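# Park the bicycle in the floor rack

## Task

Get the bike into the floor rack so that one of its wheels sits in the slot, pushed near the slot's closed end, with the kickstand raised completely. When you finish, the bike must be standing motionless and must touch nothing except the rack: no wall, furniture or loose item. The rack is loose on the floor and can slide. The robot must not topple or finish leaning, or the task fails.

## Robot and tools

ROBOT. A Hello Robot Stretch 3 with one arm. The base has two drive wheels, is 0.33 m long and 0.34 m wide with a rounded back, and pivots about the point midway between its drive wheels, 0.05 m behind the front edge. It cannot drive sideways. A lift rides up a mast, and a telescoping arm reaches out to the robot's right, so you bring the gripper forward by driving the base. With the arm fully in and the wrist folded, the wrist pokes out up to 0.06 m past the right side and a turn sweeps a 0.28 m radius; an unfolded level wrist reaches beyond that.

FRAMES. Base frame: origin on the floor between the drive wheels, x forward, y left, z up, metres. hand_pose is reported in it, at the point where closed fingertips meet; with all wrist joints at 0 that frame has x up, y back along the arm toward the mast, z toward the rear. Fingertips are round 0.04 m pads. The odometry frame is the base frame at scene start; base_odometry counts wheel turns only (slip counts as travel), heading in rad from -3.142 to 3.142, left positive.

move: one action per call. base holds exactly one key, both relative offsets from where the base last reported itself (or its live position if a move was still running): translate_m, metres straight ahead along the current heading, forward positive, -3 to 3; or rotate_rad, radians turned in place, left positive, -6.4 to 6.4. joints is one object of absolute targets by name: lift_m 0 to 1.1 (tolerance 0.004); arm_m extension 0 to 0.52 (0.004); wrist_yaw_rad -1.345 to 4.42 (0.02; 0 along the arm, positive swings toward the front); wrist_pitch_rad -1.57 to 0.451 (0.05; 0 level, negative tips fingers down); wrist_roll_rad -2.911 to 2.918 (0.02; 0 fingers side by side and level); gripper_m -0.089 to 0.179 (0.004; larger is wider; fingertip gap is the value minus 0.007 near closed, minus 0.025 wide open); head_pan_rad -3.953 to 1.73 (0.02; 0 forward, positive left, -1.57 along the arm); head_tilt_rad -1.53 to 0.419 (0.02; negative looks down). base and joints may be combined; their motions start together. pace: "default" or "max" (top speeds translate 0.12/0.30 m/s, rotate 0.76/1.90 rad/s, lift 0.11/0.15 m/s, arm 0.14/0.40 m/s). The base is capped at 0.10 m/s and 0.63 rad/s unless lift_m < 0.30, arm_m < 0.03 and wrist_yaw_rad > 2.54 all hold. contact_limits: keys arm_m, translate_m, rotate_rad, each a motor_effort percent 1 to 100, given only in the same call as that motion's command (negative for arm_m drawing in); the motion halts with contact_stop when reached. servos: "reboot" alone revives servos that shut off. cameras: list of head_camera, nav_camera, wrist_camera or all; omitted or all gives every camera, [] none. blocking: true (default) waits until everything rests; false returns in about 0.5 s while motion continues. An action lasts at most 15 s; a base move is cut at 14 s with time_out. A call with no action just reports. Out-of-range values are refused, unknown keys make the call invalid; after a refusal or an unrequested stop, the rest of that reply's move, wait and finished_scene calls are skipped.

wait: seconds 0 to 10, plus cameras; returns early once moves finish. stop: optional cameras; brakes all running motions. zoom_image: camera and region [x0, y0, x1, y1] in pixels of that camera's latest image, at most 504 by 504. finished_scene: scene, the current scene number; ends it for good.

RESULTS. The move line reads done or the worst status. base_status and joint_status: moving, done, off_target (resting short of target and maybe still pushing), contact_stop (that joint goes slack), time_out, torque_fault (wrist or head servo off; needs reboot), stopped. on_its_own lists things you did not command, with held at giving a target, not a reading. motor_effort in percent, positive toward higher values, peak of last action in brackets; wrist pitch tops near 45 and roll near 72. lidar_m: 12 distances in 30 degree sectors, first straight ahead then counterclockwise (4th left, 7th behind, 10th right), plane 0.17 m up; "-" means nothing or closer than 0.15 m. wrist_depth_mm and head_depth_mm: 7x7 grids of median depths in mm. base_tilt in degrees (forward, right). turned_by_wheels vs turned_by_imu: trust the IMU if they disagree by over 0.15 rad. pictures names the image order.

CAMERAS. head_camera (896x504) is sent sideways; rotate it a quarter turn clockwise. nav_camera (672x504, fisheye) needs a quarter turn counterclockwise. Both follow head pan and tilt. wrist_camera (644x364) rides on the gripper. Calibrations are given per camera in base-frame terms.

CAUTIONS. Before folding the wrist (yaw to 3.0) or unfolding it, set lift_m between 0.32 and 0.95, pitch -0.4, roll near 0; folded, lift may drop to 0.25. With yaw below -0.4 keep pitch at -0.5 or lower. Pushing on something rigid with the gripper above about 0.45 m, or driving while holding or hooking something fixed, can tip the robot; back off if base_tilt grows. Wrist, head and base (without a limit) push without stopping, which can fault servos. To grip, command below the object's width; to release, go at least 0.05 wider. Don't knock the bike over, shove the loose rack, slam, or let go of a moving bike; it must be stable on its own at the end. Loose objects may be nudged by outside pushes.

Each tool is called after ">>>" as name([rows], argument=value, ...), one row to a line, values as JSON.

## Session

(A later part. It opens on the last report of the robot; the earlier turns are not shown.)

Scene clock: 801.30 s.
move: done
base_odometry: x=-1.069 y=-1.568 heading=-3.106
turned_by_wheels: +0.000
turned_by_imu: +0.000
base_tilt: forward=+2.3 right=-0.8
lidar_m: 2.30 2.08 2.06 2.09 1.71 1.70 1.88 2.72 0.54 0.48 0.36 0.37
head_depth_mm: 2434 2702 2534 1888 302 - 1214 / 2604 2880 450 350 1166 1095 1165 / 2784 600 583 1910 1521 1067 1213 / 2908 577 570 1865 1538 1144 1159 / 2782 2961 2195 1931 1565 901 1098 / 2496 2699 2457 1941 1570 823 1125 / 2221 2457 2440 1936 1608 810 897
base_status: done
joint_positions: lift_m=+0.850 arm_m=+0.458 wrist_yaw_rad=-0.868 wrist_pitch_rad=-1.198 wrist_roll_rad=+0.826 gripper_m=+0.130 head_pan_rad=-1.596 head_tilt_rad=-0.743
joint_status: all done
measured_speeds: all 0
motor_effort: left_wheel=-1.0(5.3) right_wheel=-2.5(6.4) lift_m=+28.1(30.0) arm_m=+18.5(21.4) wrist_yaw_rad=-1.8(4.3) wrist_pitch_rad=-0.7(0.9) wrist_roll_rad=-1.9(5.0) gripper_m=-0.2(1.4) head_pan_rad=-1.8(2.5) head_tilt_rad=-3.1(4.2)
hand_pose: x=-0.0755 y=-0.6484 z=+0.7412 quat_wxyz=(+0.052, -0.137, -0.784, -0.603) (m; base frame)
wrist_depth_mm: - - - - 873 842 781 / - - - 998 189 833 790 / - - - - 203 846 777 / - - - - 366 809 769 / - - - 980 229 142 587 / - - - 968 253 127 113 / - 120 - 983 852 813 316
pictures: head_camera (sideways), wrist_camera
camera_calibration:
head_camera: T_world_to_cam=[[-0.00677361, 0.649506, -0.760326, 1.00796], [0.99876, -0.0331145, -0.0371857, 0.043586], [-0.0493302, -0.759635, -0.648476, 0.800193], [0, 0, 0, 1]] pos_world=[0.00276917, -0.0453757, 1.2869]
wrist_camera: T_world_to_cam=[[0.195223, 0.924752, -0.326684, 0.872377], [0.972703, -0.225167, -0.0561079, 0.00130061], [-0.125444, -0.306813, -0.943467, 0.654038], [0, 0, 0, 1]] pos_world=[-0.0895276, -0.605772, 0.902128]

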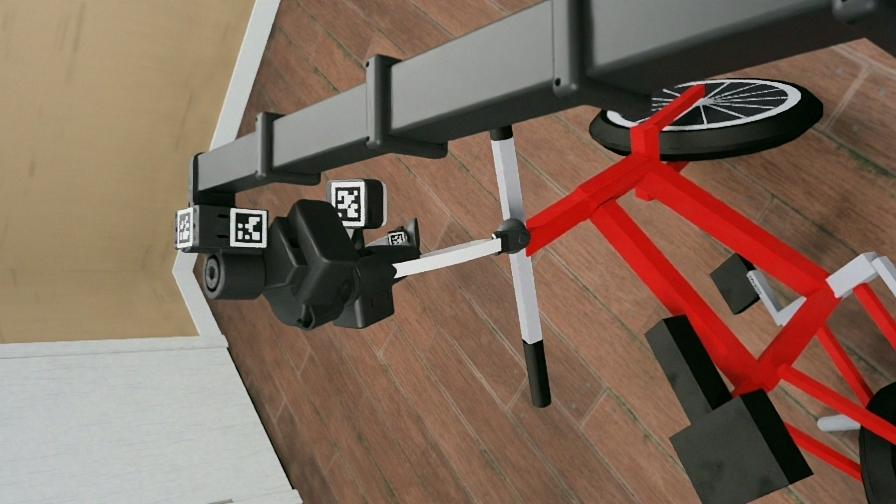

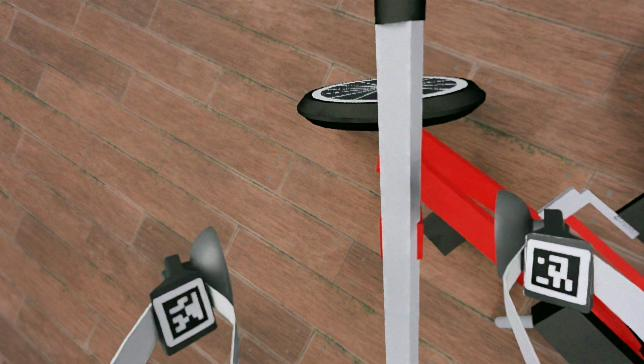

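>>> move(joints={"lift_m": 0.742, "wrist_roll_rad": 0.88}, cameras=["wrist_camera"])

>>> move(joints={"gripper_m": -0.03}, cameras=["head_camera","wrist_camera"])

Scene clock: 814.30 s.
move: done
base_odometry: x=-1.069 y=-1.568 heading=-3.106
turned_by_wheels: +0.000
turned_by_imu: -0.001
base_tilt: forward=+2.4 right=-0.8
lidar_m: 2.29 2.07 2.06 2.08 1.71 1.70 1.88 2.73 0.54 0.49 0.36 0.37
head_depth_mm: 2470 2711 2545 1993 1643 1345 307 / 2648 2875 2500 1919 418 349 321 / 2759 2991 2413 548 938 1076 1209 / 2963 3208 650 704 933 1153 1165 / 2731 3007 2450 1834 1582 902 1101 / 2443 2711 2482 1933 1579 829 1131 / 2248 2422 2423 1943 1603 812 902
base_status: not commanded
joint_positions: lift_m=+0.742 arm_m=+0.458 wrist_yaw_rad=-0.868 wrist_pitch_rad=-1.198 wrist_roll_rad=+0.876 gripper_m=+0.130 head_pan_rad=-1.596 head_tilt_rad=-0.743
joint_status: all done
measured_speeds: all 0
motor_effort: left_wheel=-1.0(1.4) right_wheel=-3.0(3.1) lift_m=+23.5(24.5) arm_m=+11.7(14.1) wrist_yaw_rad=-2.4(2.6) wrist_pitch_rad=-0.5(0.7) wrist_roll_rad=+1.3(5.5) gripper_m=+0.7(2.0) head_pan_rad=-2.1(2.4) head_tilt_rad=-3.2(4.0)
hand_pose: x=-0.0754 y=-0.6484 z=+0.6332 quat_wxyz=(+0.032, -0.152, -0.785, -0.600) (m; base frame)
wrist_depth_mm: - - 988 89 784 740 684 / - - 985 - 392 733 684 / - - 967 104 391 720 674 / - - 942 - 261 445 664 / - - 922 118 126 142 485 / - - 909 879 765 127 114 / - 120 923 853 759 723 274
pictures: wrist_camera
camera_calibration:
wrist_camera: T_world_to_cam=[[0.242651, 0.90974, -0.336889, 0.837358], [0.961516, -0.271663, -0.0410526, -0.0453063], [-0.128867, -0.313963, -0.940649, 0.54546], [0, 0, 0, 1]] pos_world=[-0.0893306, -0.602832, 0.793323]

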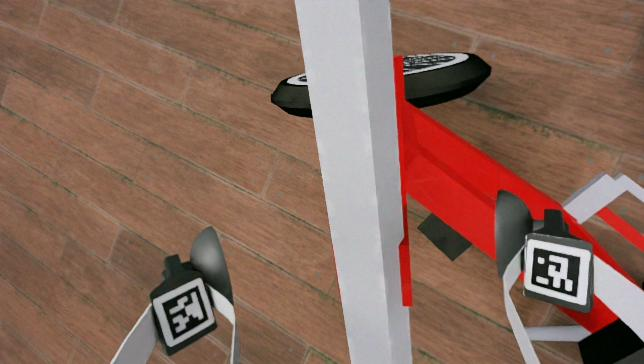

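Scene clock: 816.43 s.
move: done
base_odometry: x=-1.069 y=-1.568 heading=-3.106
turned_by_wheels: +0.000
turned_by_imu: -0.001
base_tilt: forward=+2.3 right=-0.8
lidar_m: 2.29 2.08 2.06 2.09 1.71 1.70 1.87 2.73 0.54 0.49 0.36 0.37
head_depth_mm: 2435 2722 2527 2015 1642 1341 307 / 2599 2876 2506 1938 416 348 321 / 2760 3017 2404 548 940 1067 1207 / 2958 3149 650 706 944 1152 1161 / 2771 2993 2458 1833 1565 902 1093 / 2433 2707 2443 1953 1573 829 1134 / 2255 2472 2442 1939 1597 815 901
base_status: not commanded
joint_positions: lift_m=+0.742 arm_m=+0.458 wrist_yaw_rad=-0.873 wrist_pitch_rad=-1.211 wrist_roll_rad=+0.876 gripper_m=-0.029 head_pan_rad=-1.596 head_tilt_rad=-0.743
joint_status: all done
measured_speeds: all 0
motor_effort: left_wheel=-0.9(1.4) right_wheel=+0.7(3.1) lift_m=+26.4(26.7) arm_m=+8.5(11.7) wrist_yaw_rad=+2.5(4.1) wrist_pitch_rad=+1.8(2.3) wrist_roll_rad=+1.1(1.3) gripper_m=-25.3(96.8) head_pan_rad=-2.0(2.5) head_tilt_rad=-3.8(4.1)
hand_pose: x=-0.0733 y=-0.6462 z=+0.6324 quat_wxyz=(+0.028, -0.151, -0.782, -0.604) (m; base frame)
wrist_depth_mm: - - - 89 786 739 682 / - - 955 - 389 726 679 / - - 959 103 391 730 676 / - - 944 110 263 466 660 / - - 974 117 126 269 489 / - - 970 128 126 268 276 / - - 900 130 762 720 229
pictures: head_camera (sideways), wrist_camera
camera_calibration:
head_camera: T_world_to_cam=[[-0.00677368, 0.649506, -0.760326, 1.00796], [0.99876, -0.0331144, -0.0371857, 0.043586], [-0.0493301, -0.759635, -0.648476, 0.800193], [0, 0, 0, 1]] pos_world=[0.00276918, -0.0453757, 1.2869]
wrist_camera: T_world_to_cam=[[0.249816, 0.911238, -0.327471, 0.83012], [0.960641, -0.275672, -0.0342601, -0.0537245], [-0.121494, -0.306023, -0.94424, 0.553567], [0, 0, 0, 1]] pos_world=[-0.0885126, -0.601842, 0.7927]

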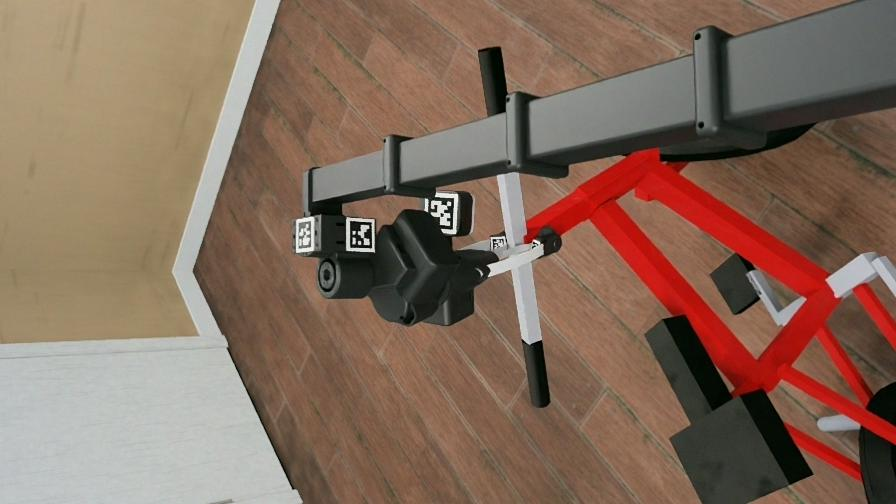

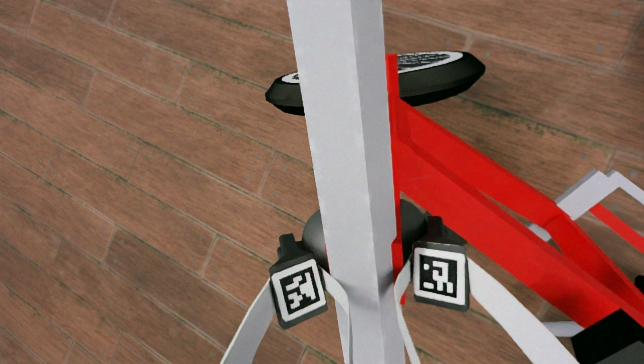

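>>> move(joints={"wrist_roll_rad": 1.3}, cameras=["head_camera","wrist_camera"])

Scene clock: 820.10 s.
move: off_target
base_odometry: x=-1.069 y=-1.568 heading=-3.106
turned_by_wheels: +0.000
turned_by_imu: -0.001
base_tilt: forward=+2.3 right=-0.8
lidar_m: 2.29 2.07 2.06 2.08 1.71 1.70 1.88 2.74 0.54 0.48 0.36 0.37
head_depth_mm: 2476 2721 2540 2005 1644 1350 307 / 2611 2874 2517 1927 416 348 321 / 2768 3018 2400 549 933 1076 1207 / 2915 3182 647 697 951 1147 1163 / 2781 2997 2472 1840 1572 905 1090 / 2457 2699 2443 1946 1602 826 1132 / 2253 2453 2447 1930 1619 813 899
base_status: not commanded
joint_positions: lift_m=+0.742 arm_m=+0.458 wrist_yaw_rad=-0.866 wrist_pitch_rad=-1.211 wrist_roll_rad=+1.279 gripper_m=-0.026 head_pan_rad=-1.596 head_tilt_rad=-0.743
joint_status: wrist_roll_rad off_target (ended at +1.279, target +1.300)
measured_speeds: all 0
motor_effort: left_wheel=+1.3(1.5) right_wheel=-0.6(1.3) lift_m=+20.6(29.7) arm_m=+3.5(4.8) wrist_yaw_rad=-3.9(4.5) wrist_pitch_rad=+1.9(2.3) wrist_roll_rad=+6.8(10.2) gripper_m=-8.9(9.7) head_pan_rad=-1.7(2.3) head_tilt_rad=-3.1(3.9)
hand_pose: x=-0.0729 y=-0.6466 z=+0.6324 quat_wxyz=(-0.128, -0.266, -0.773, -0.562) (m; base frame)
wrist_depth_mm: - - 89 787 751 694 637 / - - 99 105 492 697 633 / - - - 103 275 447 476 / - - 995 109 762 261 259 / - - - 116 149 732 655 / - - - 129 128 737 683 / - - - 137 148 748 689
pictures: head_camera (sideways), wrist_camera
camera_calibration:
head_camera: T_world_to_cam=[[-0.00677361, 0.649506, -0.760326, 1.00796], [0.99876, -0.0331145, -0.0371857, 0.043586], [-0.0493302, -0.759635, -0.648476, 0.800193], [0, 0, 0, 1]] pos_world=[0.00276917, -0.0453757, 1.2869]
wrist_camera: T_world_to_cam=[[0.587612, 0.715339, -0.378156, 0.760392], [0.793277, -0.601401, 0.0950239, -0.358761], [-0.159449, -0.355819, -0.920852, 0.503768], [0, 0, 0, 1]] pos_world=[-0.0818937, -0.580447, 0.785533]

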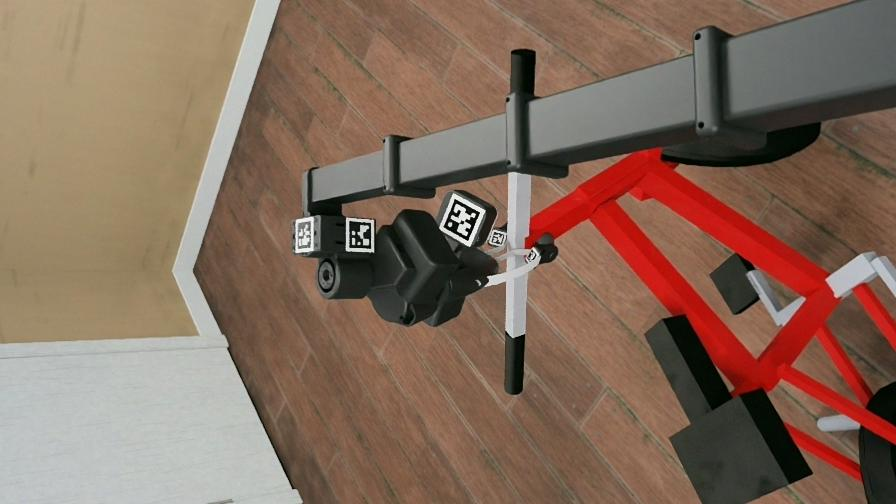

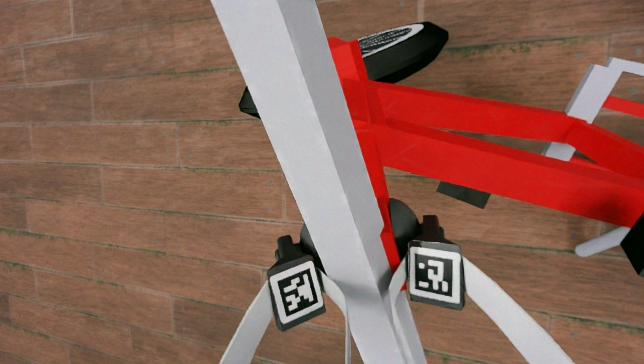

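>>> move(joints={"gripper_m": -0.06}, cameras=[])

>>> move(base={"rotate_rad": -0.2}, joints={"arm_m": 0.42, "head_pan_rad":-1.4}, cameras=["head_camera","wrist_camera", "nav_camera"])

Scene clock: 831.57 s.
move: done
base_odometry: x=-1.069 y=-1.568 heading=-3.106
turned_by_wheels: +0.000
turned_by_imu: -0.001
base_tilt: forward=+2.3 right=-0.8
lidar_m: 2.30 2.08 2.07 2.08 1.71 1.70 1.88 2.73 0.54 0.48 0.36 0.37
head_depth_mm: 2480 2662 2557 2004 1645 1343 307 / 2616 2888 2484 1933 417 348 321 / 2792 3008 2419 549 935 1073 1205 / 2964 3159 650 700 948 1152 1156 / 2718 3010 2455 1834 1582 897 1096 / 2483 2678 2400 1939 1602 826 1135 / 2246 2435 2441 1925 1588 813 900
base_status: not commanded
joint_positions: lift_m=+0.742 arm_m=+0.458 wrist_yaw_rad=-0.865 wrist_pitch_rad=-1.211 wrist_roll_rad=+1.279 gripper_m=-0.058 head_pan_rad=-1.596 head_tilt_rad=-0.743
joint_status: all done
measured_speeds: all 0
motor_effort: left_wheel=+1.2(1.6) right_wheel=-0.6(1.1) lift_m=+17.7(18.0) arm_m=-1.4(1.6) wrist_yaw_rad=-5.1(5.2) wrist_pitch_rad=+1.9(2.6) wrist_roll_rad=+6.6(6.9) gripper_m=-35.9(99.1) head_pan_rad=-1.6(2.3) head_tilt_rad=-3.5(4.3)
hand_pose: x=-0.0729 y=-0.6466 z=+0.6323 quat_wxyz=(-0.127, -0.266, -0.773, -0.562) (m; base frame)
wrist_depth_mm: - - 89 799 742 685 637 / - - 99 104 489 698 632 / - - - 102 267 442 473 / - - 1000 109 768 261 259 / - - - 116 148 731 625 / - - - 129 128 728 687 / - - - 138 151 755 697
pictures: none
No camera images: "cameras" was empty.

Scene clock: 833.40 s.
move: done
base_odometry: x=-1.069 y=-1.568 heading=+2.978
turned_by_wheels: -0.200
turned_by_imu: +0.031
base_tilt: forward=+2.3 right=-0.8
lidar_m: 2.32 2.06 2.05 2.05 1.71 1.71 1.92 2.73 0.50 0.45 0.35 0.37
head_depth_mm: 2762 2970 2516 514 420 371 319 / 2867 3061 2497 613 861 977 1192 / 2599 2971 2502 637 1557 1305 1139 / 2377 2678 2464 1953 1583 880 1026 / 2205 2474 2459 1985 1617 830 1152 / 2075 2319 2422 1930 1613 807 911 / 1934 2151 2311 1932 1591 1360 1188
base_status: done
joint_positions: lift_m=+0.742 arm_m=+0.420 wrist_yaw_rad=-0.866 wrist_pitch_rad=-1.189 wrist_roll_rad=+1.289 gripper_m=-0.056 head_pan_rad=-1.403 head_tilt_rad=-0.746
joint_status: all done
measured_speeds: all 0
motor_effort: left_wheel=+6.3(33.0) right_wheel=-7.7(52.0) lift_m=+11.8(23.7) arm_m=+20.5(30.7) wrist_yaw_rad=-3.2(36.2) wrist_pitch_rad=-2.1(10.4) wrist_roll_rad=+3.6(6.9) gripper_m=-13.3(37.3) head_pan_rad=+2.1(3.6) head_tilt_rad=-2.2(4.5)
hand_pose: x=-0.0771 y=-0.6120 z=+0.6339 quat_wxyz=(-0.127, -0.273, -0.777, -0.553) (m; base frame)
wrist_depth_mm: - - - 384 745 700 639 / - - - 104 404 694 636 / - - - 106 267 437 469 / - - - 113 781 262 261 / - - - 121 151 736 264 / - - - 130 127 727 682 / - - - 139 816 728 694
pictures: head_camera (sideways), nav_camera (sideways), wrist_camera
camera_calibration:
head_camera: T_world_to_cam=[[-0.131247, 0.638164, -0.758631, 1.00651], [0.986628, 0.158683, -0.0372073, 0.043688], [0.0966374, -0.75337, -0.650457, 0.801879], [0, 0, 0, 1]] pos_world=[0.0115058, -0.045136, 1.28678]
nav_camera: T_world_to_cam=[[0.0527896, -0.667728, 0.742531, -0.925916], [-0.985682, -0.15408, -0.0684817, 0.141655], [0.160136, -0.728284, -0.666302, 0.822675], [0, 0, 0, 1]] pos_world=[0.0567659, 0.00270667, 1.24537]
wrist_camera: T_world_to_cam=[[0.588184, 0.703747, -0.398473, 0.744434], [0.789382, -0.606711, 0.0936855, -0.337526], [-0.175827, -0.369652, -0.912383, 0.501698], [0, 0, 0, 1]] pos_world=[-0.0832152, -0.54322, 0.785999]

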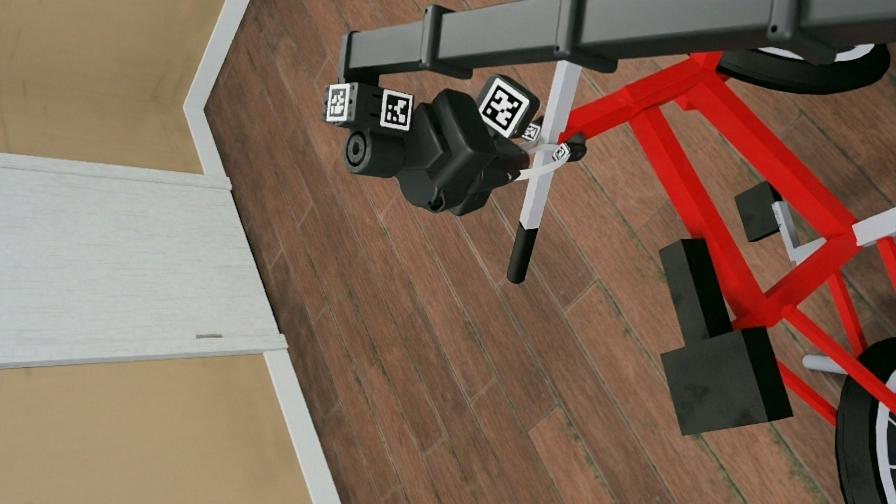

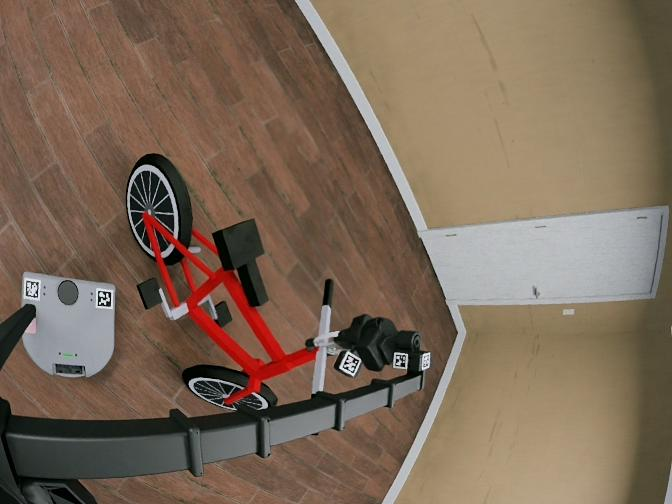

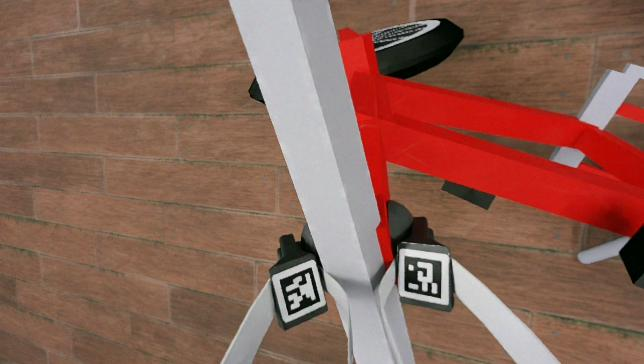

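>>> move(joints={"gripper_m": 0.13}, cameras=[])

>>> move(joints={"lift_m": 0.88}, cameras=[])

>>> move(joints={"arm_m": 0.0, "wrist_yaw_rad": 0.0}, cameras=["head_camera","nav_camera"])

>>> zoom_image(camera="head_camera", region=[396, 0, 896, 500])

Scene clock: 907.57 s.
move: done
base_odometry: x=-1.069 y=-1.568 heading=+2.977
turned_by_wheels: +0.000
turned_by_imu: -0.002
base_tilt: forward=+2.3 right=-0.8
lidar_m: 2.31 2.06 2.06 2.05 1.71 1.71 1.92 2.73 0.50 0.46 0.35 0.37
head_depth_mm: 2748 2980 2507 516 422 372 318 / 2870 3113 2500 613 871 967 1181 / 2603 2913 2470 638 1524 1308 1141 / 2389 2698 2451 1942 1569 879 1031 / 2226 2486 2455 1955 1602 828 1137 / 2056 2323 2425 1942 1606 809 909 / 1940 2134 2292 1923 1605 1362 1187
base_status: not commanded
joint_positions: lift_m=+0.742 arm_m=+0.420 wrist_yaw_rad=-0.868 wrist_pitch_rad=-1.198 wrist_roll_rad=+1.296 gripper_m=+0.130 head_pan_rad=-1.403 head_tilt_rad=-0.746
joint_status: all done
measured_speeds: all 0
motor_effort: left_wheel=+4.8(6.5) right_wheel=-3.9(8.6) lift_m=+29.9(30.2) arm_m=-5.0(6.3) wrist_yaw_rad=-1.7(4.2) wrist_pitch_rad=-0.2(2.6) wrist_roll_rad=+1.2(3.8) gripper_m=+1.4(80.8) head_pan_rad=+1.7(2.2) head_tilt_rad=-2.2(2.9)
hand_pose: x=-0.0754 y=-0.6105 z=+0.6332 quat_wxyz=(-0.132, -0.274, -0.774, -0.555) (m; base frame)
wrist_depth_mm: - - 90 806 739 695 641 / - - 97 280 464 696 627 / - - - 105 269 442 471 / - - - 109 793 259 259 / - - 997 119 779 140 253 / - - 979 131 794 127 113 / - 120 - 964 783 750 708
pictures: none
No camera images: "cameras" was empty.

Scene clock: 909.67 s.
move: done
base_odometry: x=-1.069 y=-1.568 heading=+2.977
turned_by_wheels: +0.000
turned_by_imu: -0.001
base_tilt: forward=+2.3 right=-0.8
lidar_m: 2.32 2.06 2.06 2.05 1.71 1.71 1.92 2.73 0.50 0.46 0.35 0.37
head_depth_mm: 2778 526 579 1923 1606 1059 1056 / 2873 522 509 1816 1521 972 1190 / 2570 2923 587 1857 1553 1307 1143 / 2372 2699 2485 1964 1571 876 1031 / 2211 2476 2455 1933 1614 829 1141 / 2071 2300 2393 1934 1600 806 910 / 1940 2138 2318 1929 1595 1361 1188
base_status: not commanded
joint_positions: lift_m=+0.880 arm_m=+0.420 wrist_yaw_rad=-0.868 wrist_pitch_rad=-1.198 wrist_roll_rad=+1.297 gripper_m=+0.130 head_pan_rad=-1.403 head_tilt_rad=-0.746
joint_status: all done
measured_speeds: all 0
motor_effort: left_wheel=+4.8(5.0) right_wheel=-3.7(4.4) lift_m=+29.9(31.7) arm_m=-15.3(15.3) wrist_yaw_rad=-1.9(2.6) wrist_pitch_rad=-0.3(1.0) wrist_roll_rad=+0.9(1.3) gripper_m=+0.2(1.8) head_pan_rad=+1.4(2.1) head_tilt_rad=-2.7(3.2)
hand_pose: x=-0.0754 y=-0.6104 z=+0.7712 quat_wxyz=(-0.132, -0.274, -0.774, -0.555) (m; base frame)
wrist_depth_mm: - - - - 871 815 751 / - - - - 517 833 751 / - - - - 386 586 747 / - - - - 254 392 398 / - - - - 917 140 322 / - 150 - - 930 127 114 / - 120 - - 968 898 836
pictures: none
No camera images: "cameras" was empty.

Scene clock: 913.93 s.
move: done
base_odometry: x=-1.069 y=-1.568 heading=+2.977
turned_by_wheels: +0.000
turned_by_imu: -0.001
base_tilt: forward=+2.3 right=-0.9
lidar_m: 2.33 2.07 2.06 2.05 1.71 1.71 1.92 2.73 0.50 0.46 0.35 0.37
head_depth_mm: 2808 2993 2524 1986 1598 - - / 2842 3156 2513 1974 1523 920 - / 2589 2927 2487 1958 1575 897 - / 2391 2668 2463 1971 1587 873 974 / 2192 2460 2454 1945 1617 829 1132 / 2079 2334 2404 1940 1596 807 908 / 1945 2137 2307 1913 1594 1357 1194
base_status: not commanded
joint_positions: lift_m=+0.880 arm_m=+0.000 wrist_yaw_rad=+0.000 wrist_pitch_rad=-1.199 wrist_roll_rad=+1.298 gripper_m=+0.130 head_pan_rad=-1.403 head_tilt_rad=-0.746
joint_status: all done
measured_speeds: all 0
motor_effort: left_wheel=+4.5(5.1) right_wheel=-3.8(4.3) lift_m=+26.6(30.1) arm_m=-19.3(21.1) wrist_yaw_rad=+0.3(3.8) wrist_pitch_rad=-0.1(1.1) wrist_roll_rad=+0.8(1.0) gripper_m=+0.9(1.7) head_pan_rad=+1.5(2.2) head_tilt_rad=-2.8(3.0)
hand_pose: x=-0.0216 y=-0.2154 z=+0.7711 quat_wxyz=(+0.113, +0.077, -0.818, -0.559) (m; base frame)
wrist_depth_mm: - - 612 - 907 809 752 / - - 673 990 906 864 - / - - - 975 918 - - / - - 567 - 914 666 - / - - 512 869 930 140 767 / - 149 134 - 887 127 114 / - 120 - - 950 899 839
pictures: head_camera (sideways), nav_camera (sideways)
camera_calibration:
head_camera: T_world_to_cam=[[-0.131248, 0.638163, -0.758631, 1.00651], [0.986628, 0.158684, -0.0372073, 0.043688], [0.0966384, -0.75337, -0.650457, 0.801879], [0, 0, 0, 1]] pos_world=[0.0115058, -0.045136, 1.28678]
nav_camera: T_world_to_cam=[[0.0527904, -0.667728, 0.742531, -0.925916], [-0.985682, -0.154081, -0.0684817, 0.141655], [0.160137, -0.728284, -0.666302, 0.822675], [0, 0, 0, 1]] pos_world=[0.0567659, 0.00270673, 1.24537]

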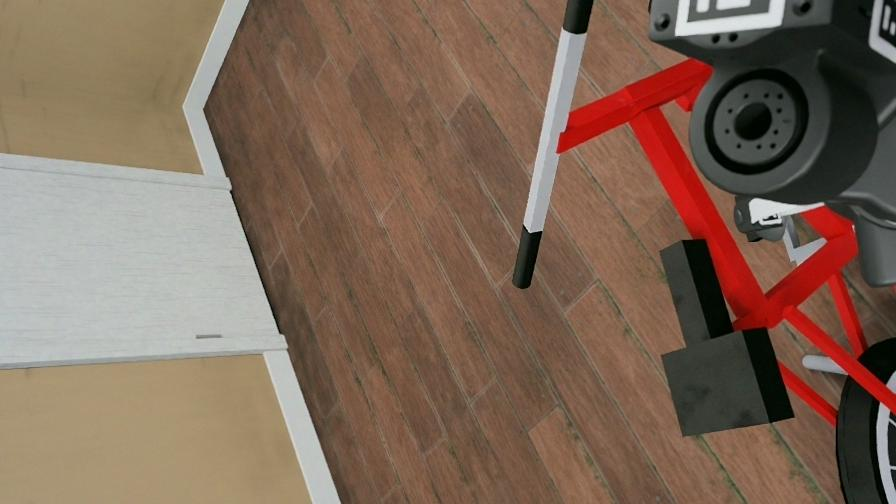

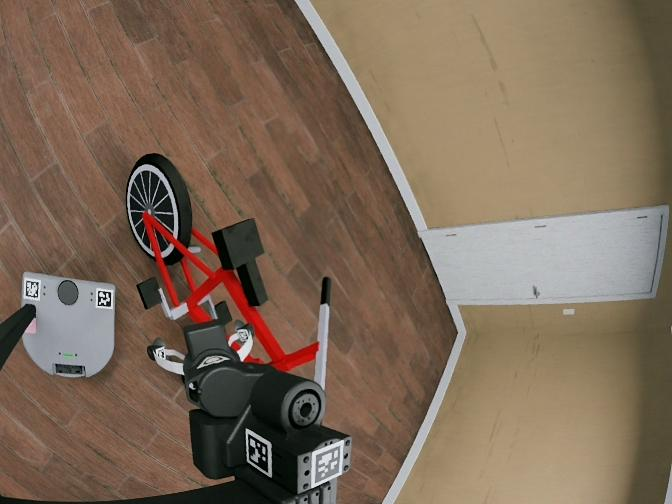

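Scaled by 1.008 from the camera's 896x504 image, which has a finer 1280x720 frame.

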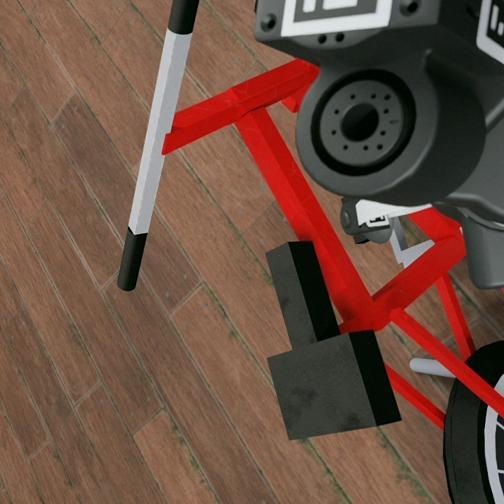

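>>> move(base={"rotate_rad": 0.49}, cameras=[])

>>> move(base={"translate_m": 1.15}, cameras=[])

>>> move(base={"rotate_rad": -2.46}, joints={"head_pan_rad": -0.8, "head_tilt_rad": -0.65}, cameras=["head_camera","nav_camera"])

Scene clock: 935.30 s.
move: done
base_odometry: x=-1.069 y=-1.568 heading=-2.816
turned_by_wheels: +0.490
turned_by_imu: +0.486
base_tilt: forward=+2.3 right=-0.8
lidar_m: 2.07 2.06 2.11 1.72 1.71 1.89 2.75 0.50 0.46 0.35 0.37 2.28
head_depth_mm: 1976 2242 2418 1998 1643 - - / 1925 2191 2400 1976 1641 1452 - / 1898 2112 2361 1967 1631 848 - / 1864 2090 2285 1968 1619 1352 900 / 1821 2040 2273 1952 1607 1371 912 / 1794 1998 2212 1953 1603 1364 935 / 1750 1945 2171 1927 1590 1357 1150
base_status: done
joint_positions: lift_m=+0.880 arm_m=+0.000 wrist_yaw_rad=+0.000 wrist_pitch_rad=-1.199 wrist_roll_rad=+1.298 gripper_m=+0.130 head_pan_rad=-1.403 head_tilt_rad=-0.746
joint_status: not commanded
measured_speeds: all 0
motor_effort: left_wheel=-3.3(7.4) right_wheel=+6.7(10.3) lift_m=+22.6(24.2) arm_m=-12.3(14.7) wrist_yaw_rad=+1.0(1.4) wrist_pitch_rad=-0.4(0.7) wrist_roll_rad=+0.5(0.8) gripper_m=+0.8(1.8) head_pan_rad=+1.3(2.2) head_tilt_rad=-2.5(2.9)
hand_pose: x=-0.0216 y=-0.2154 z=+0.7711 quat_wxyz=(+0.113, +0.077, -0.818, -0.559) (m; base frame)
wrist_depth_mm: - - - 666 883 821 745 / - - 484 604 871 849 - / - - - 807 873 - - / - - - 785 927 671 - / - - - 757 939 140 775 / - 149 - - - 127 114 / - 120 - - 997 890 832
pictures: none
No camera images: "cameras" was empty.

Scene clock: 947.90 s.
move: done
base_odometry: x=-2.159 y=-1.936 heading=-2.816
turned_by_wheels: +0.000
turned_by_imu: +0.001
base_tilt: forward=+2.3 right=-0.8
lidar_m: 0.98 0.98 1.08 1.71 2.11 2.33 1.59 0.91 2.05 1.68 1.67 1.20
head_depth_mm: 1581 1791 2080 1985 1647 - - / 1554 1748 2013 1979 1643 1457 - / 1518 1703 1972 1962 1638 1419 - / 1488 1689 1899 1938 1625 1379 1203 / 1467 1639 1862 1960 1619 1376 1198 / 1432 1603 1803 1952 1604 1371 1193 / 1413 1577 1768 1905 1600 1354 1190
base_status: done
joint_positions: lift_m=+0.880 arm_m=+0.000 wrist_yaw_rad=+0.000 wrist_pitch_rad=-1.199 wrist_roll_rad=+1.298 gripper_m=+0.130 head_pan_rad=-1.403 head_tilt_rad=-0.746
joint_status: not commanded
measured_speeds: all 0
motor_effort: left_wheel=+0.7(6.4) right_wheel=+5.6(10.1) lift_m=+24.4(24.5) arm_m=-3.6(12.6) wrist_yaw_rad=+0.1(1.6) wrist_pitch_rad=-0.7(1.0) wrist_roll_rad=+0.8(0.9) gripper_m=+0.2(1.9) head_pan_rad=+1.2(2.3) head_tilt_rad=-2.2(3.1)
hand_pose: x=-0.0216 y=-0.2154 z=+0.7711 quat_wxyz=(+0.113, +0.077, -0.818, -0.559) (m; base frame)
wrist_depth_mm: - - - 992 896 818 754 / - - - - 908 845 - / - - - - 933 - - / - - - - 941 665 - / - - - - 974 140 767 / - 149 - - 988 127 114 / - 120 - - 985 893 841
pictures: none
No camera images: "cameras" was empty.

Scene clock: 952.90 s.
move: done
base_odometry: x=-2.159 y=-1.936 heading=+1.007
turned_by_wheels: -2.460
turned_by_imu: -2.446
base_tilt: forward=+2.3 right=-0.8
lidar_m: 0.91 1.87 1.67 1.68 1.09 0.98 0.98 1.18 2.10 2.12 2.54 0.91
head_depth_mm: 2527 2660 2744 2269 1788 1495 1264 / 2810 2983 2971 2223 1777 1465 1259 / 3221 3479 2969 2204 1768 1471 1256 / 3623 3934 2904 2202 1777 1462 1253 / 3600 3907 2903 2191 1736 1453 1249 / 3479 3728 2873 2167 1738 1458 1247 / 3301 3559 2858 2089 1688 1445 1237
base_status: done
joint_positions: lift_m=+0.880 arm_m=+0.000 wrist_yaw_rad=+0.000 wrist_pitch_rad=-1.199 wrist_roll_rad=+1.298 gripper_m=+0.130 head_pan_rad=-0.805 head_tilt_rad=-0.656
joint_status: all done
measured_speeds: all 0
motor_effort: left_wheel=+5.8(10.2) right_wheel=-5.0(8.2) lift_m=+25.2(25.2) arm_m=-16.4(16.4) wrist_yaw_rad=+0.4(1.9) wrist_pitch_rad=+0.0(0.8) wrist_roll_rad=+0.5(0.9) gripper_m=+0.6(1.8) head_pan_rad=+2.8(4.8) head_tilt_rad=+2.8(5.5)
hand_pose: x=-0.0216 y=-0.2154 z=+0.7711 quat_wxyz=(+0.113, +0.077, -0.818, -0.559) (m; base frame)
wrist_depth_mm: - - - 998 894 834 754 / - - - 998 901 854 - / - - - - 920 - - / - - - - 932 662 - / - - - - 957 140 768 / - 150 - - 983 127 114 / - 120 - - 988 885 842
pictures: head_camera (sideways), nav_camera (sideways)
camera_calibration:
head_camera: T_world_to_cam=[[-0.418526, 0.402651, -0.814069, 1.08052], [0.728635, 0.683939, -0.0363165, 0.0441064], [0.54215, -0.608358, -0.579632, 0.707028], [0, 0, 0, 1]] pos_world=[0.0367751, -0.0351143, 1.29104]
nav_camera: T_world_to_cam=[[0.371259, -0.472234, 0.799476, -1.00209], [-0.723851, -0.686463, -0.0693386, 0.141182], [0.581555, -0.552959, -0.596683, 0.729542], [0, 0, 0, 1]] pos_world=[0.0499599, 0.0271041, 1.24624]

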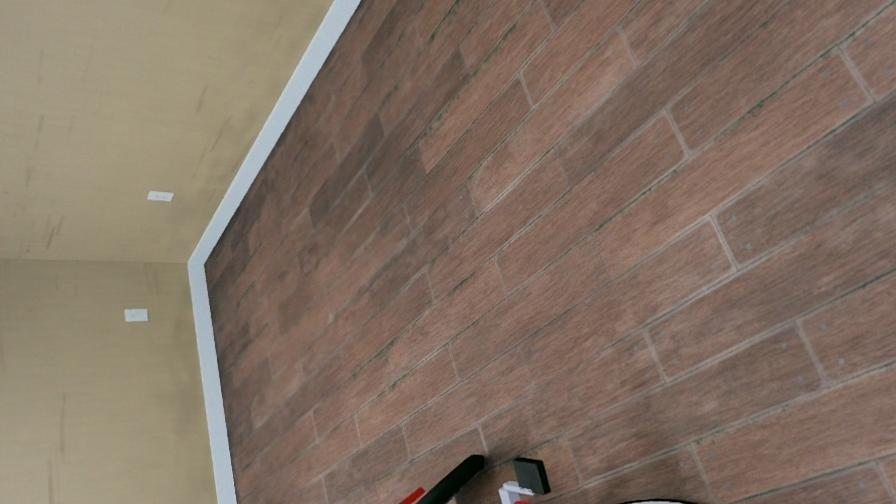

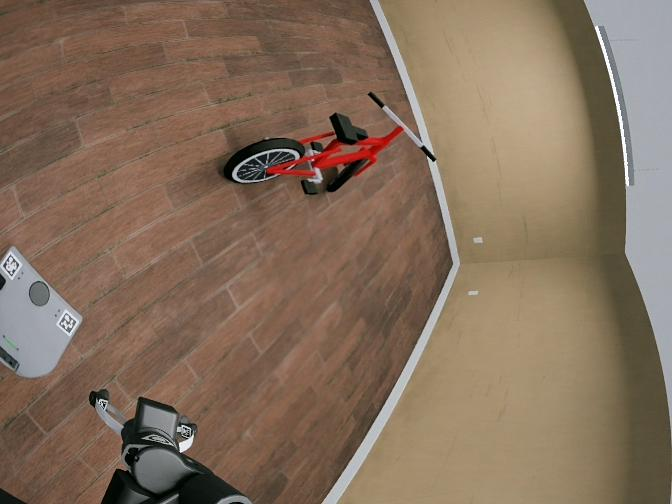

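>>> move(base={"translate_m": 1.2}, joints={"head_pan_rad": -1.6, "head_tilt_rad": -0.7}, cameras=[])

>>> move(base={"translate_m": 0.57}, cameras=[])

>>> move(base={"rotate_rad": -0.5}, cameras=["head_camera","nav_camera"])

Scene clock: 973.40 s.
move: done
base_odometry: x=-1.518 y=-0.921 heading=+1.007
turned_by_wheels: +0.000
turned_by_imu: +0.001
base_tilt: forward=+2.3 right=-0.8
lidar_m: 2.25 1.42 1.28 1.29 1.55 2.11 2.12 0.35 0.34 0.36 0.51 2.66
head_depth_mm: 2083 2309 2510 2152 1725 - - / 2160 2377 2532 2126 1706 - - / 2196 2425 2656 2117 1700 1475 - / 2260 2479 2666 2109 1696 1467 - / 2313 2616 2685 2066 1707 1428 716 / 2382 2669 2699 2056 1689 1383 1157 / 2424 2757 2716 2050 1676 1233 1174
base_status: done
joint_positions: lift_m=+0.880 arm_m=+0.000 wrist_yaw_rad=+0.000 wrist_pitch_rad=-1.199 wrist_roll_rad=+1.298 gripper_m=+0.130 head_pan_rad=-1.594 head_tilt_rad=-0.691
joint_status: all done
measured_speeds: all 0
motor_effort: left_wheel=+4.4(10.2) right_wheel=+2.1(6.4) lift_m=+27.6(27.6) arm_m=-17.6(19.7) wrist_yaw_rad=-0.5(2.1) wrist_pitch_rad=-0.1(1.0) wrist_roll_rad=+0.6(0.9) gripper_m=+0.4(2.1) head_pan_rad=-2.0(4.4) head_tilt_rad=-4.2(7.0)
hand_pose: x=-0.0216 y=-0.2154 z=+0.7711 quat_wxyz=(+0.113, +0.077, -0.818, -0.559) (m; base frame)
wrist_depth_mm: - - - 989 894 803 752 / - - - - 858 855 - / - - - 768 911 - - / - - - - 932 670 - / - - 499 - 955 140 759 / - 150 - - 978 127 114 / - 118 - - - 883 828
pictures: none
No camera images: "cameras" was empty.

Scene clock: 980.20 s.
move: done
base_odometry: x=-1.213 y=-0.439 heading=+1.007
turned_by_wheels: +0.000
turned_by_imu: +0.001
base_tilt: forward=+2.3 right=-0.8
lidar_m: 1.91 1.22 1.09 1.10 1.33 2.53 0.88 0.70 0.61 0.76 2.37 2.13
head_depth_mm: 2257 2498 2635 2116 1637 - - / 2304 2529 2688 2111 1722 - - / 2364 2621 2763 2104 1717 1199 - / 2413 2716 2701 2100 1689 1271 - / 2462 2817 2703 2111 1680 1431 1205 / 2556 2831 2701 2092 1679 1414 1219 / 2650 2956 2688 2046 1673 1412 1229
base_status: done
joint_positions: lift_m=+0.880 arm_m=+0.000 wrist_yaw_rad=+0.000 wrist_pitch_rad=-1.199 wrist_roll_rad=+1.298 gripper_m=+0.130 head_pan_rad=-1.594 head_tilt_rad=-0.691
joint_status: not commanded
measured_speeds: all 0
motor_effort: left_wheel=+4.2(9.5) right_wheel=+2.2(7.4) lift_m=+28.0(28.6) arm_m=-16.6(17.8) wrist_yaw_rad=+0.3(1.6) wrist_pitch_rad=-0.3(0.9) wrist_roll_rad=+0.7(0.9) gripper_m=+1.0(1.9) head_pan_rad=-2.2(3.0) head_tilt_rad=-4.0(5.1)
hand_pose: x=-0.0216 y=-0.2154 z=+0.7711 quat_wxyz=(+0.113, +0.077, -0.818, -0.559) (m; base frame)
wrist_depth_mm: - - 803 - 893 813 742 / - - - - 916 841 - / - - - - 927 - - / - - - - 952 661 - / - - - - 952 140 762 / - 149 - - 978 127 114 / - 120 - - 986 885 826
pictures: none
No camera images: "cameras" was empty.

Scene clock: 982.10 s.
move: done
base_odometry: x=-1.213 y=-0.439 heading=+0.508
turned_by_wheels: -0.500
turned_by_imu: -0.497
base_tilt: forward=+2.3 right=-0.8
lidar_m: 2.13 1.85 1.20 1.09 1.10 1.35 2.65 0.86 0.70 0.61 0.79 2.34
head_depth_mm: 2578 2829 2779 2125 1717 - - / 2486 2810 2748 2105 1717 - - / 2441 2727 2763 2111 1708 1189 - / 2388 2659 2714 2082 1692 1163 - / 2369 2626 2731 2029 993 1361 1203 / 2308 2563 2681 2058 1686 1323 1218 / 2234 2504 2630 2054 1675 1319 1221
base_status: done
joint_positions: lift_m=+0.880 arm_m=+0.000 wrist_yaw_rad=+0.000 wrist_pitch_rad=-1.199 wrist_roll_rad=+1.298 gripper_m=+0.130 head_pan_rad=-1.595 head_tilt_rad=-0.691
joint_status: not commanded
measured_speeds: all 0
motor_effort: left_wheel=+5.6(11.1) right_wheel=-4.4(8.3) lift_m=+28.5(28.8) arm_m=-17.4(17.4) wrist_yaw_rad=+0.0(1.3) wrist_pitch_rad=-0.4(0.8) wrist_roll_rad=+0.7(1.0) gripper_m=+0.7(1.9) head_pan_rad=-2.0(2.9) head_tilt_rad=-4.3(4.8)
hand_pose: x=-0.0216 y=-0.2154 z=+0.7711 quat_wxyz=(+0.113, +0.077, -0.818, -0.559) (m; base frame)
wrist_depth_mm: - 553 859 961 902 810 753 / - - - - 911 852 - / - 604 - 1000 930 - - / - 725 - - 938 658 - / - - - - 940 140 774 / - 149 - - 982 127 114 / - 120 - - - 888 833
pictures: head_camera (sideways), nav_camera (sideways)
camera_calibration:
head_camera: T_world_to_cam=[[-0.00840254, 0.609337, -0.792867, 1.05038], [0.998748, -0.0339881, -0.0367051, 0.0429629], [-0.0493138, -0.792182, -0.608289, 0.747916], [0, 0, 0, 1]] pos_world=[0.00279936, -0.0460912, 1.28934]
nav_camera: T_world_to_cam=[[-0.0742679, -0.624281, 0.777662, -0.970931], [-0.99708, 0.0325833, -0.0690659, 0.14249], [0.0177778, -0.78052, -0.624878, 0.769659], [0, 0, 0, 1]] pos_world=[0.0562823, -0.0100424, 1.24584]

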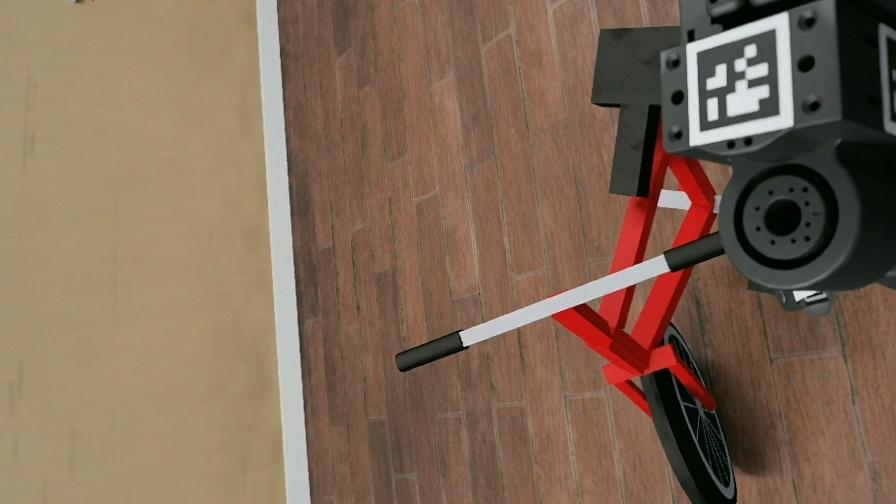

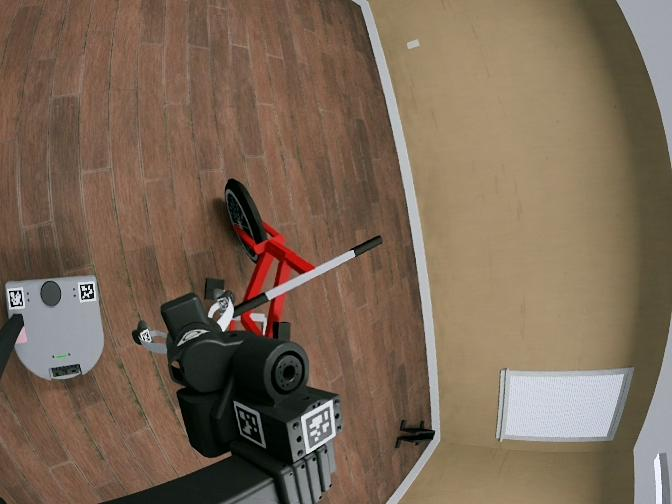

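>>> move(base={"rotate_rad": 1.08}, joints={"wrist_yaw_rad": 1.05, "wrist_roll_rad": 0.716}, cameras=[])

>>> move(base={"translate_m": -0.226}, cameras=[])

>>> move(base={"rotate_rad": -0.96}, cameras=["head_camera","nav_camera","wrist_camera"])

Scene clock: 1033.53 s.
move: done
base_odometry: x=-1.213 y=-0.439 heading=+1.587
turned_by_wheels: +1.080
turned_by_imu: +1.072
base_tilt: forward=+2.3 right=-0.8
lidar_m: 1.19 1.09 1.10 1.38 2.66 0.85 0.66 0.61 0.79 2.31 2.13 1.77
head_depth_mm: 2731 2927 2797 2112 1707 - - / 2853 3194 2766 2111 1700 - - / 2672 2996 2770 2105 1702 1501 - / 2461 2769 2710 2080 1698 1460 - / 2264 2513 2605 2094 1700 1430 321 / 2113 2337 2497 2072 1678 1418 1214 / 1971 2165 2365 2059 1676 1409 1220
base_status: done
joint_positions: lift_m=+0.880 arm_m=+0.000 wrist_yaw_rad=+1.048 wrist_pitch_rad=-1.199 wrist_roll_rad=+0.721 gripper_m=+0.130 head_pan_rad=-1.595 head_tilt_rad=-0.691
joint_status: all done
measured_speeds: all 0
motor_effort: left_wheel=-3.0(7.7) right_wheel=+6.4(9.8) lift_m=+29.6(29.6) arm_m=-19.7(20.0) wrist_yaw_rad=+1.6(5.1) wrist_pitch_rad=-0.4(0.8) wrist_roll_rad=-1.8(6.4) gripper_m=+1.6(1.6) head_pan_rad=-2.0(2.9) head_tilt_rad=-4.4(5.5)
hand_pose: x=+0.0396 y=-0.1804 z=+0.7712 quat_wxyz=(+0.552, +0.578, -0.535, -0.275) (m; base frame)
wrist_depth_mm: - - - - 980 881 829 / - - - - 964 880 830 / - - - - 938 878 802 / - - - - 940 860 815 / - - - - 952 140 794 / - - - - 780 - 115 / - 120 - 992 - - 811
pictures: none
No camera images: "cameras" was empty.

Scene clock: 1036.90 s.
move: done
base_odometry: x=-1.210 y=-0.665 heading=+1.587
turned_by_wheels: +0.000
turned_by_imu: -0.002
base_tilt: forward=+2.3 right=-0.8
lidar_m: 1.38 1.27 1.29 1.61 2.51 0.59 0.48 0.40 0.61 2.46 2.26 2.07
head_depth_mm: 2554 2727 2807 2109 1721 - - / 2756 3015 2767 2110 1711 - - / 2832 3164 2741 2101 1699 1501 - / 2635 2912 2740 2084 1706 1464 - / 2446 2713 2717 2077 1692 1424 321 / 2283 2489 2614 2056 1688 1421 1227 / 2104 2310 2476 2054 1685 1412 1219
base_status: done
joint_positions: lift_m=+0.880 arm_m=+0.000 wrist_yaw_rad=+1.048 wrist_pitch_rad=-1.199 wrist_roll_rad=+0.721 gripper_m=+0.130 head_pan_rad=-1.595 head_tilt_rad=-0.691
joint_status: not commanded
measured_speeds: all 0
motor_effort: left_wheel=-2.7(7.8) right_wheel=-0.4(4.3) lift_m=+29.8(30.1) arm_m=-18.1(19.7) wrist_yaw_rad=+1.6(3.0) wrist_pitch_rad=-0.7(0.8) wrist_roll_rad=-1.5(1.8) gripper_m=+0.5(2.0) head_pan_rad=-2.2(2.9) head_tilt_rad=-3.6(5.0)
hand_pose: x=+0.0396 y=-0.1804 z=+0.7712 quat_wxyz=(+0.552, +0.578, -0.535, -0.275) (m; base frame)
wrist_depth_mm: - - - - 960 887 836 / - - - - 953 895 827 / - - - - 959 865 809 / - - - - 949 862 806 / - - - - 943 140 803 / - - - 995 784 - 114 / - 120 - 988 - - 789
pictures: none
No camera images: "cameras" was empty.

Scene clock: 1039.53 s.
move: done
base_odometry: x=-1.210 y=-0.665 heading=+0.628
turned_by_wheels: -0.960
turned_by_imu: -0.955
base_tilt: forward=+2.3 right=-0.8
lidar_m: 2.26 1.86 1.34 1.27 1.30 1.73 2.52 0.53 0.48 0.40 0.61 2.38
head_depth_mm: 2244 2521 2707 2135 1706 - - / 2226 2495 2654 2102 1701 - - / 2244 2482 2631 2114 1699 1501 - / 2188 2445 2618 2095 1686 1464 - / 2171 2420 2594 2077 1682 1424 321 / 2141 2388 2565 2057 1599 970 1182 / 2144 2361 2541 2063 1661 1413 1173
base_status: done
joint_positions: lift_m=+0.880 arm_m=+0.000 wrist_yaw_rad=+1.048 wrist_pitch_rad=-1.199 wrist_roll_rad=+0.721 gripper_m=+0.130 head_pan_rad=-1.595 head_tilt_rad=-0.691
joint_status: not commanded
measured_speeds: all 0
motor_effort: left_wheel=+5.9(10.6) right_wheel=-4.7(8.8) lift_m=+28.4(30.1) arm_m=-19.3(19.8) wrist_yaw_rad=+0.9(3.0) wrist_pitch_rad=-0.2(0.9) wrist_roll_rad=-1.8(1.9) gripper_m=+0.4(1.3) head_pan_rad=-1.8(3.1) head_tilt_rad=-4.4(4.8)
hand_pose: x=+0.0396 y=-0.1803 z=+0.7712 quat_wxyz=(+0.552, +0.578, -0.534, -0.275) (m; base frame)
wrist_depth_mm: - - - - 586 450 354 / - - - - 968 855 532 / - - - - 959 873 804 / - - - - 949 870 810 / - - - - 955 140 793 / - - - - 781 - 114 / - 120 - 997 - - 805
pictures: head_camera (sideways), nav_camera (sideways), wrist_camera
camera_calibration:
head_camera: T_world_to_cam=[[-0.00835206, 0.609374, -0.792839, 1.05035], [0.998745, -0.0340677, -0.0367055, 0.0429635], [-0.0493776, -0.79215, -0.608325, 0.747964], [0, 0, 0, 1]] pos_world=[0.00279562, -0.0460903, 1.28934]
nav_camera: T_world_to_cam=[[-0.0743195, -0.624311, 0.777633, -0.970894], [-0.997077, 0.0326676, -0.0690655, 0.14249], [0.0177149, -0.780493, -0.624914, 0.769706], [0, 0, 0, 1]] pos_world=[0.0562816, -0.0100439, 1.24584]
wrist_camera: T_world_to_cam=[[-0.924767, -0.230836, -0.302522, 0.244141], [-0.215102, 0.972901, -0.0848253, 0.281702], [0.313905, -0.0133706, -0.94936, 0.88042], [0, 0, 0, 1]] pos_world=[0.00999964, -0.20594, 0.93359]

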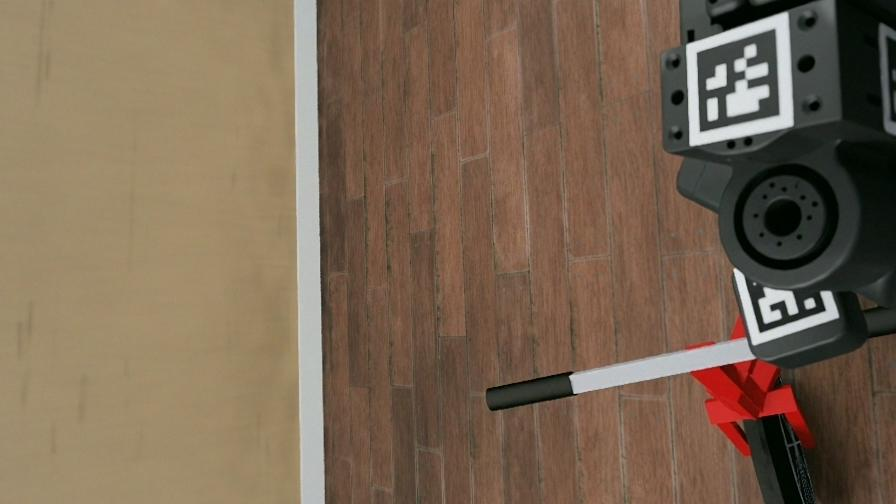

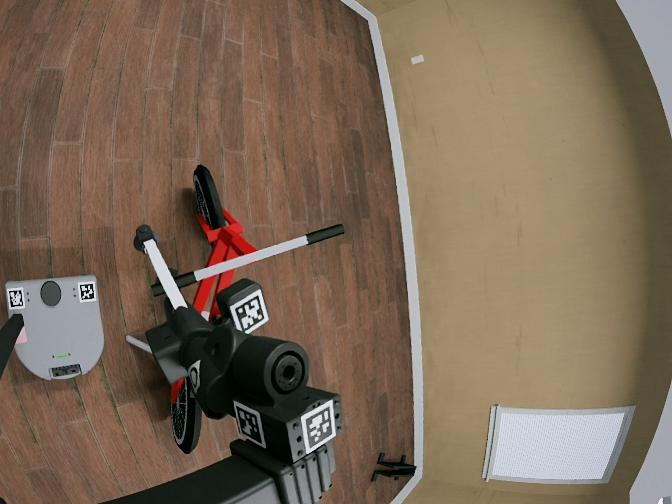

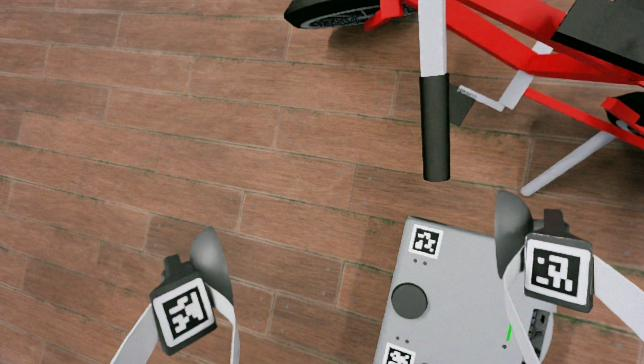

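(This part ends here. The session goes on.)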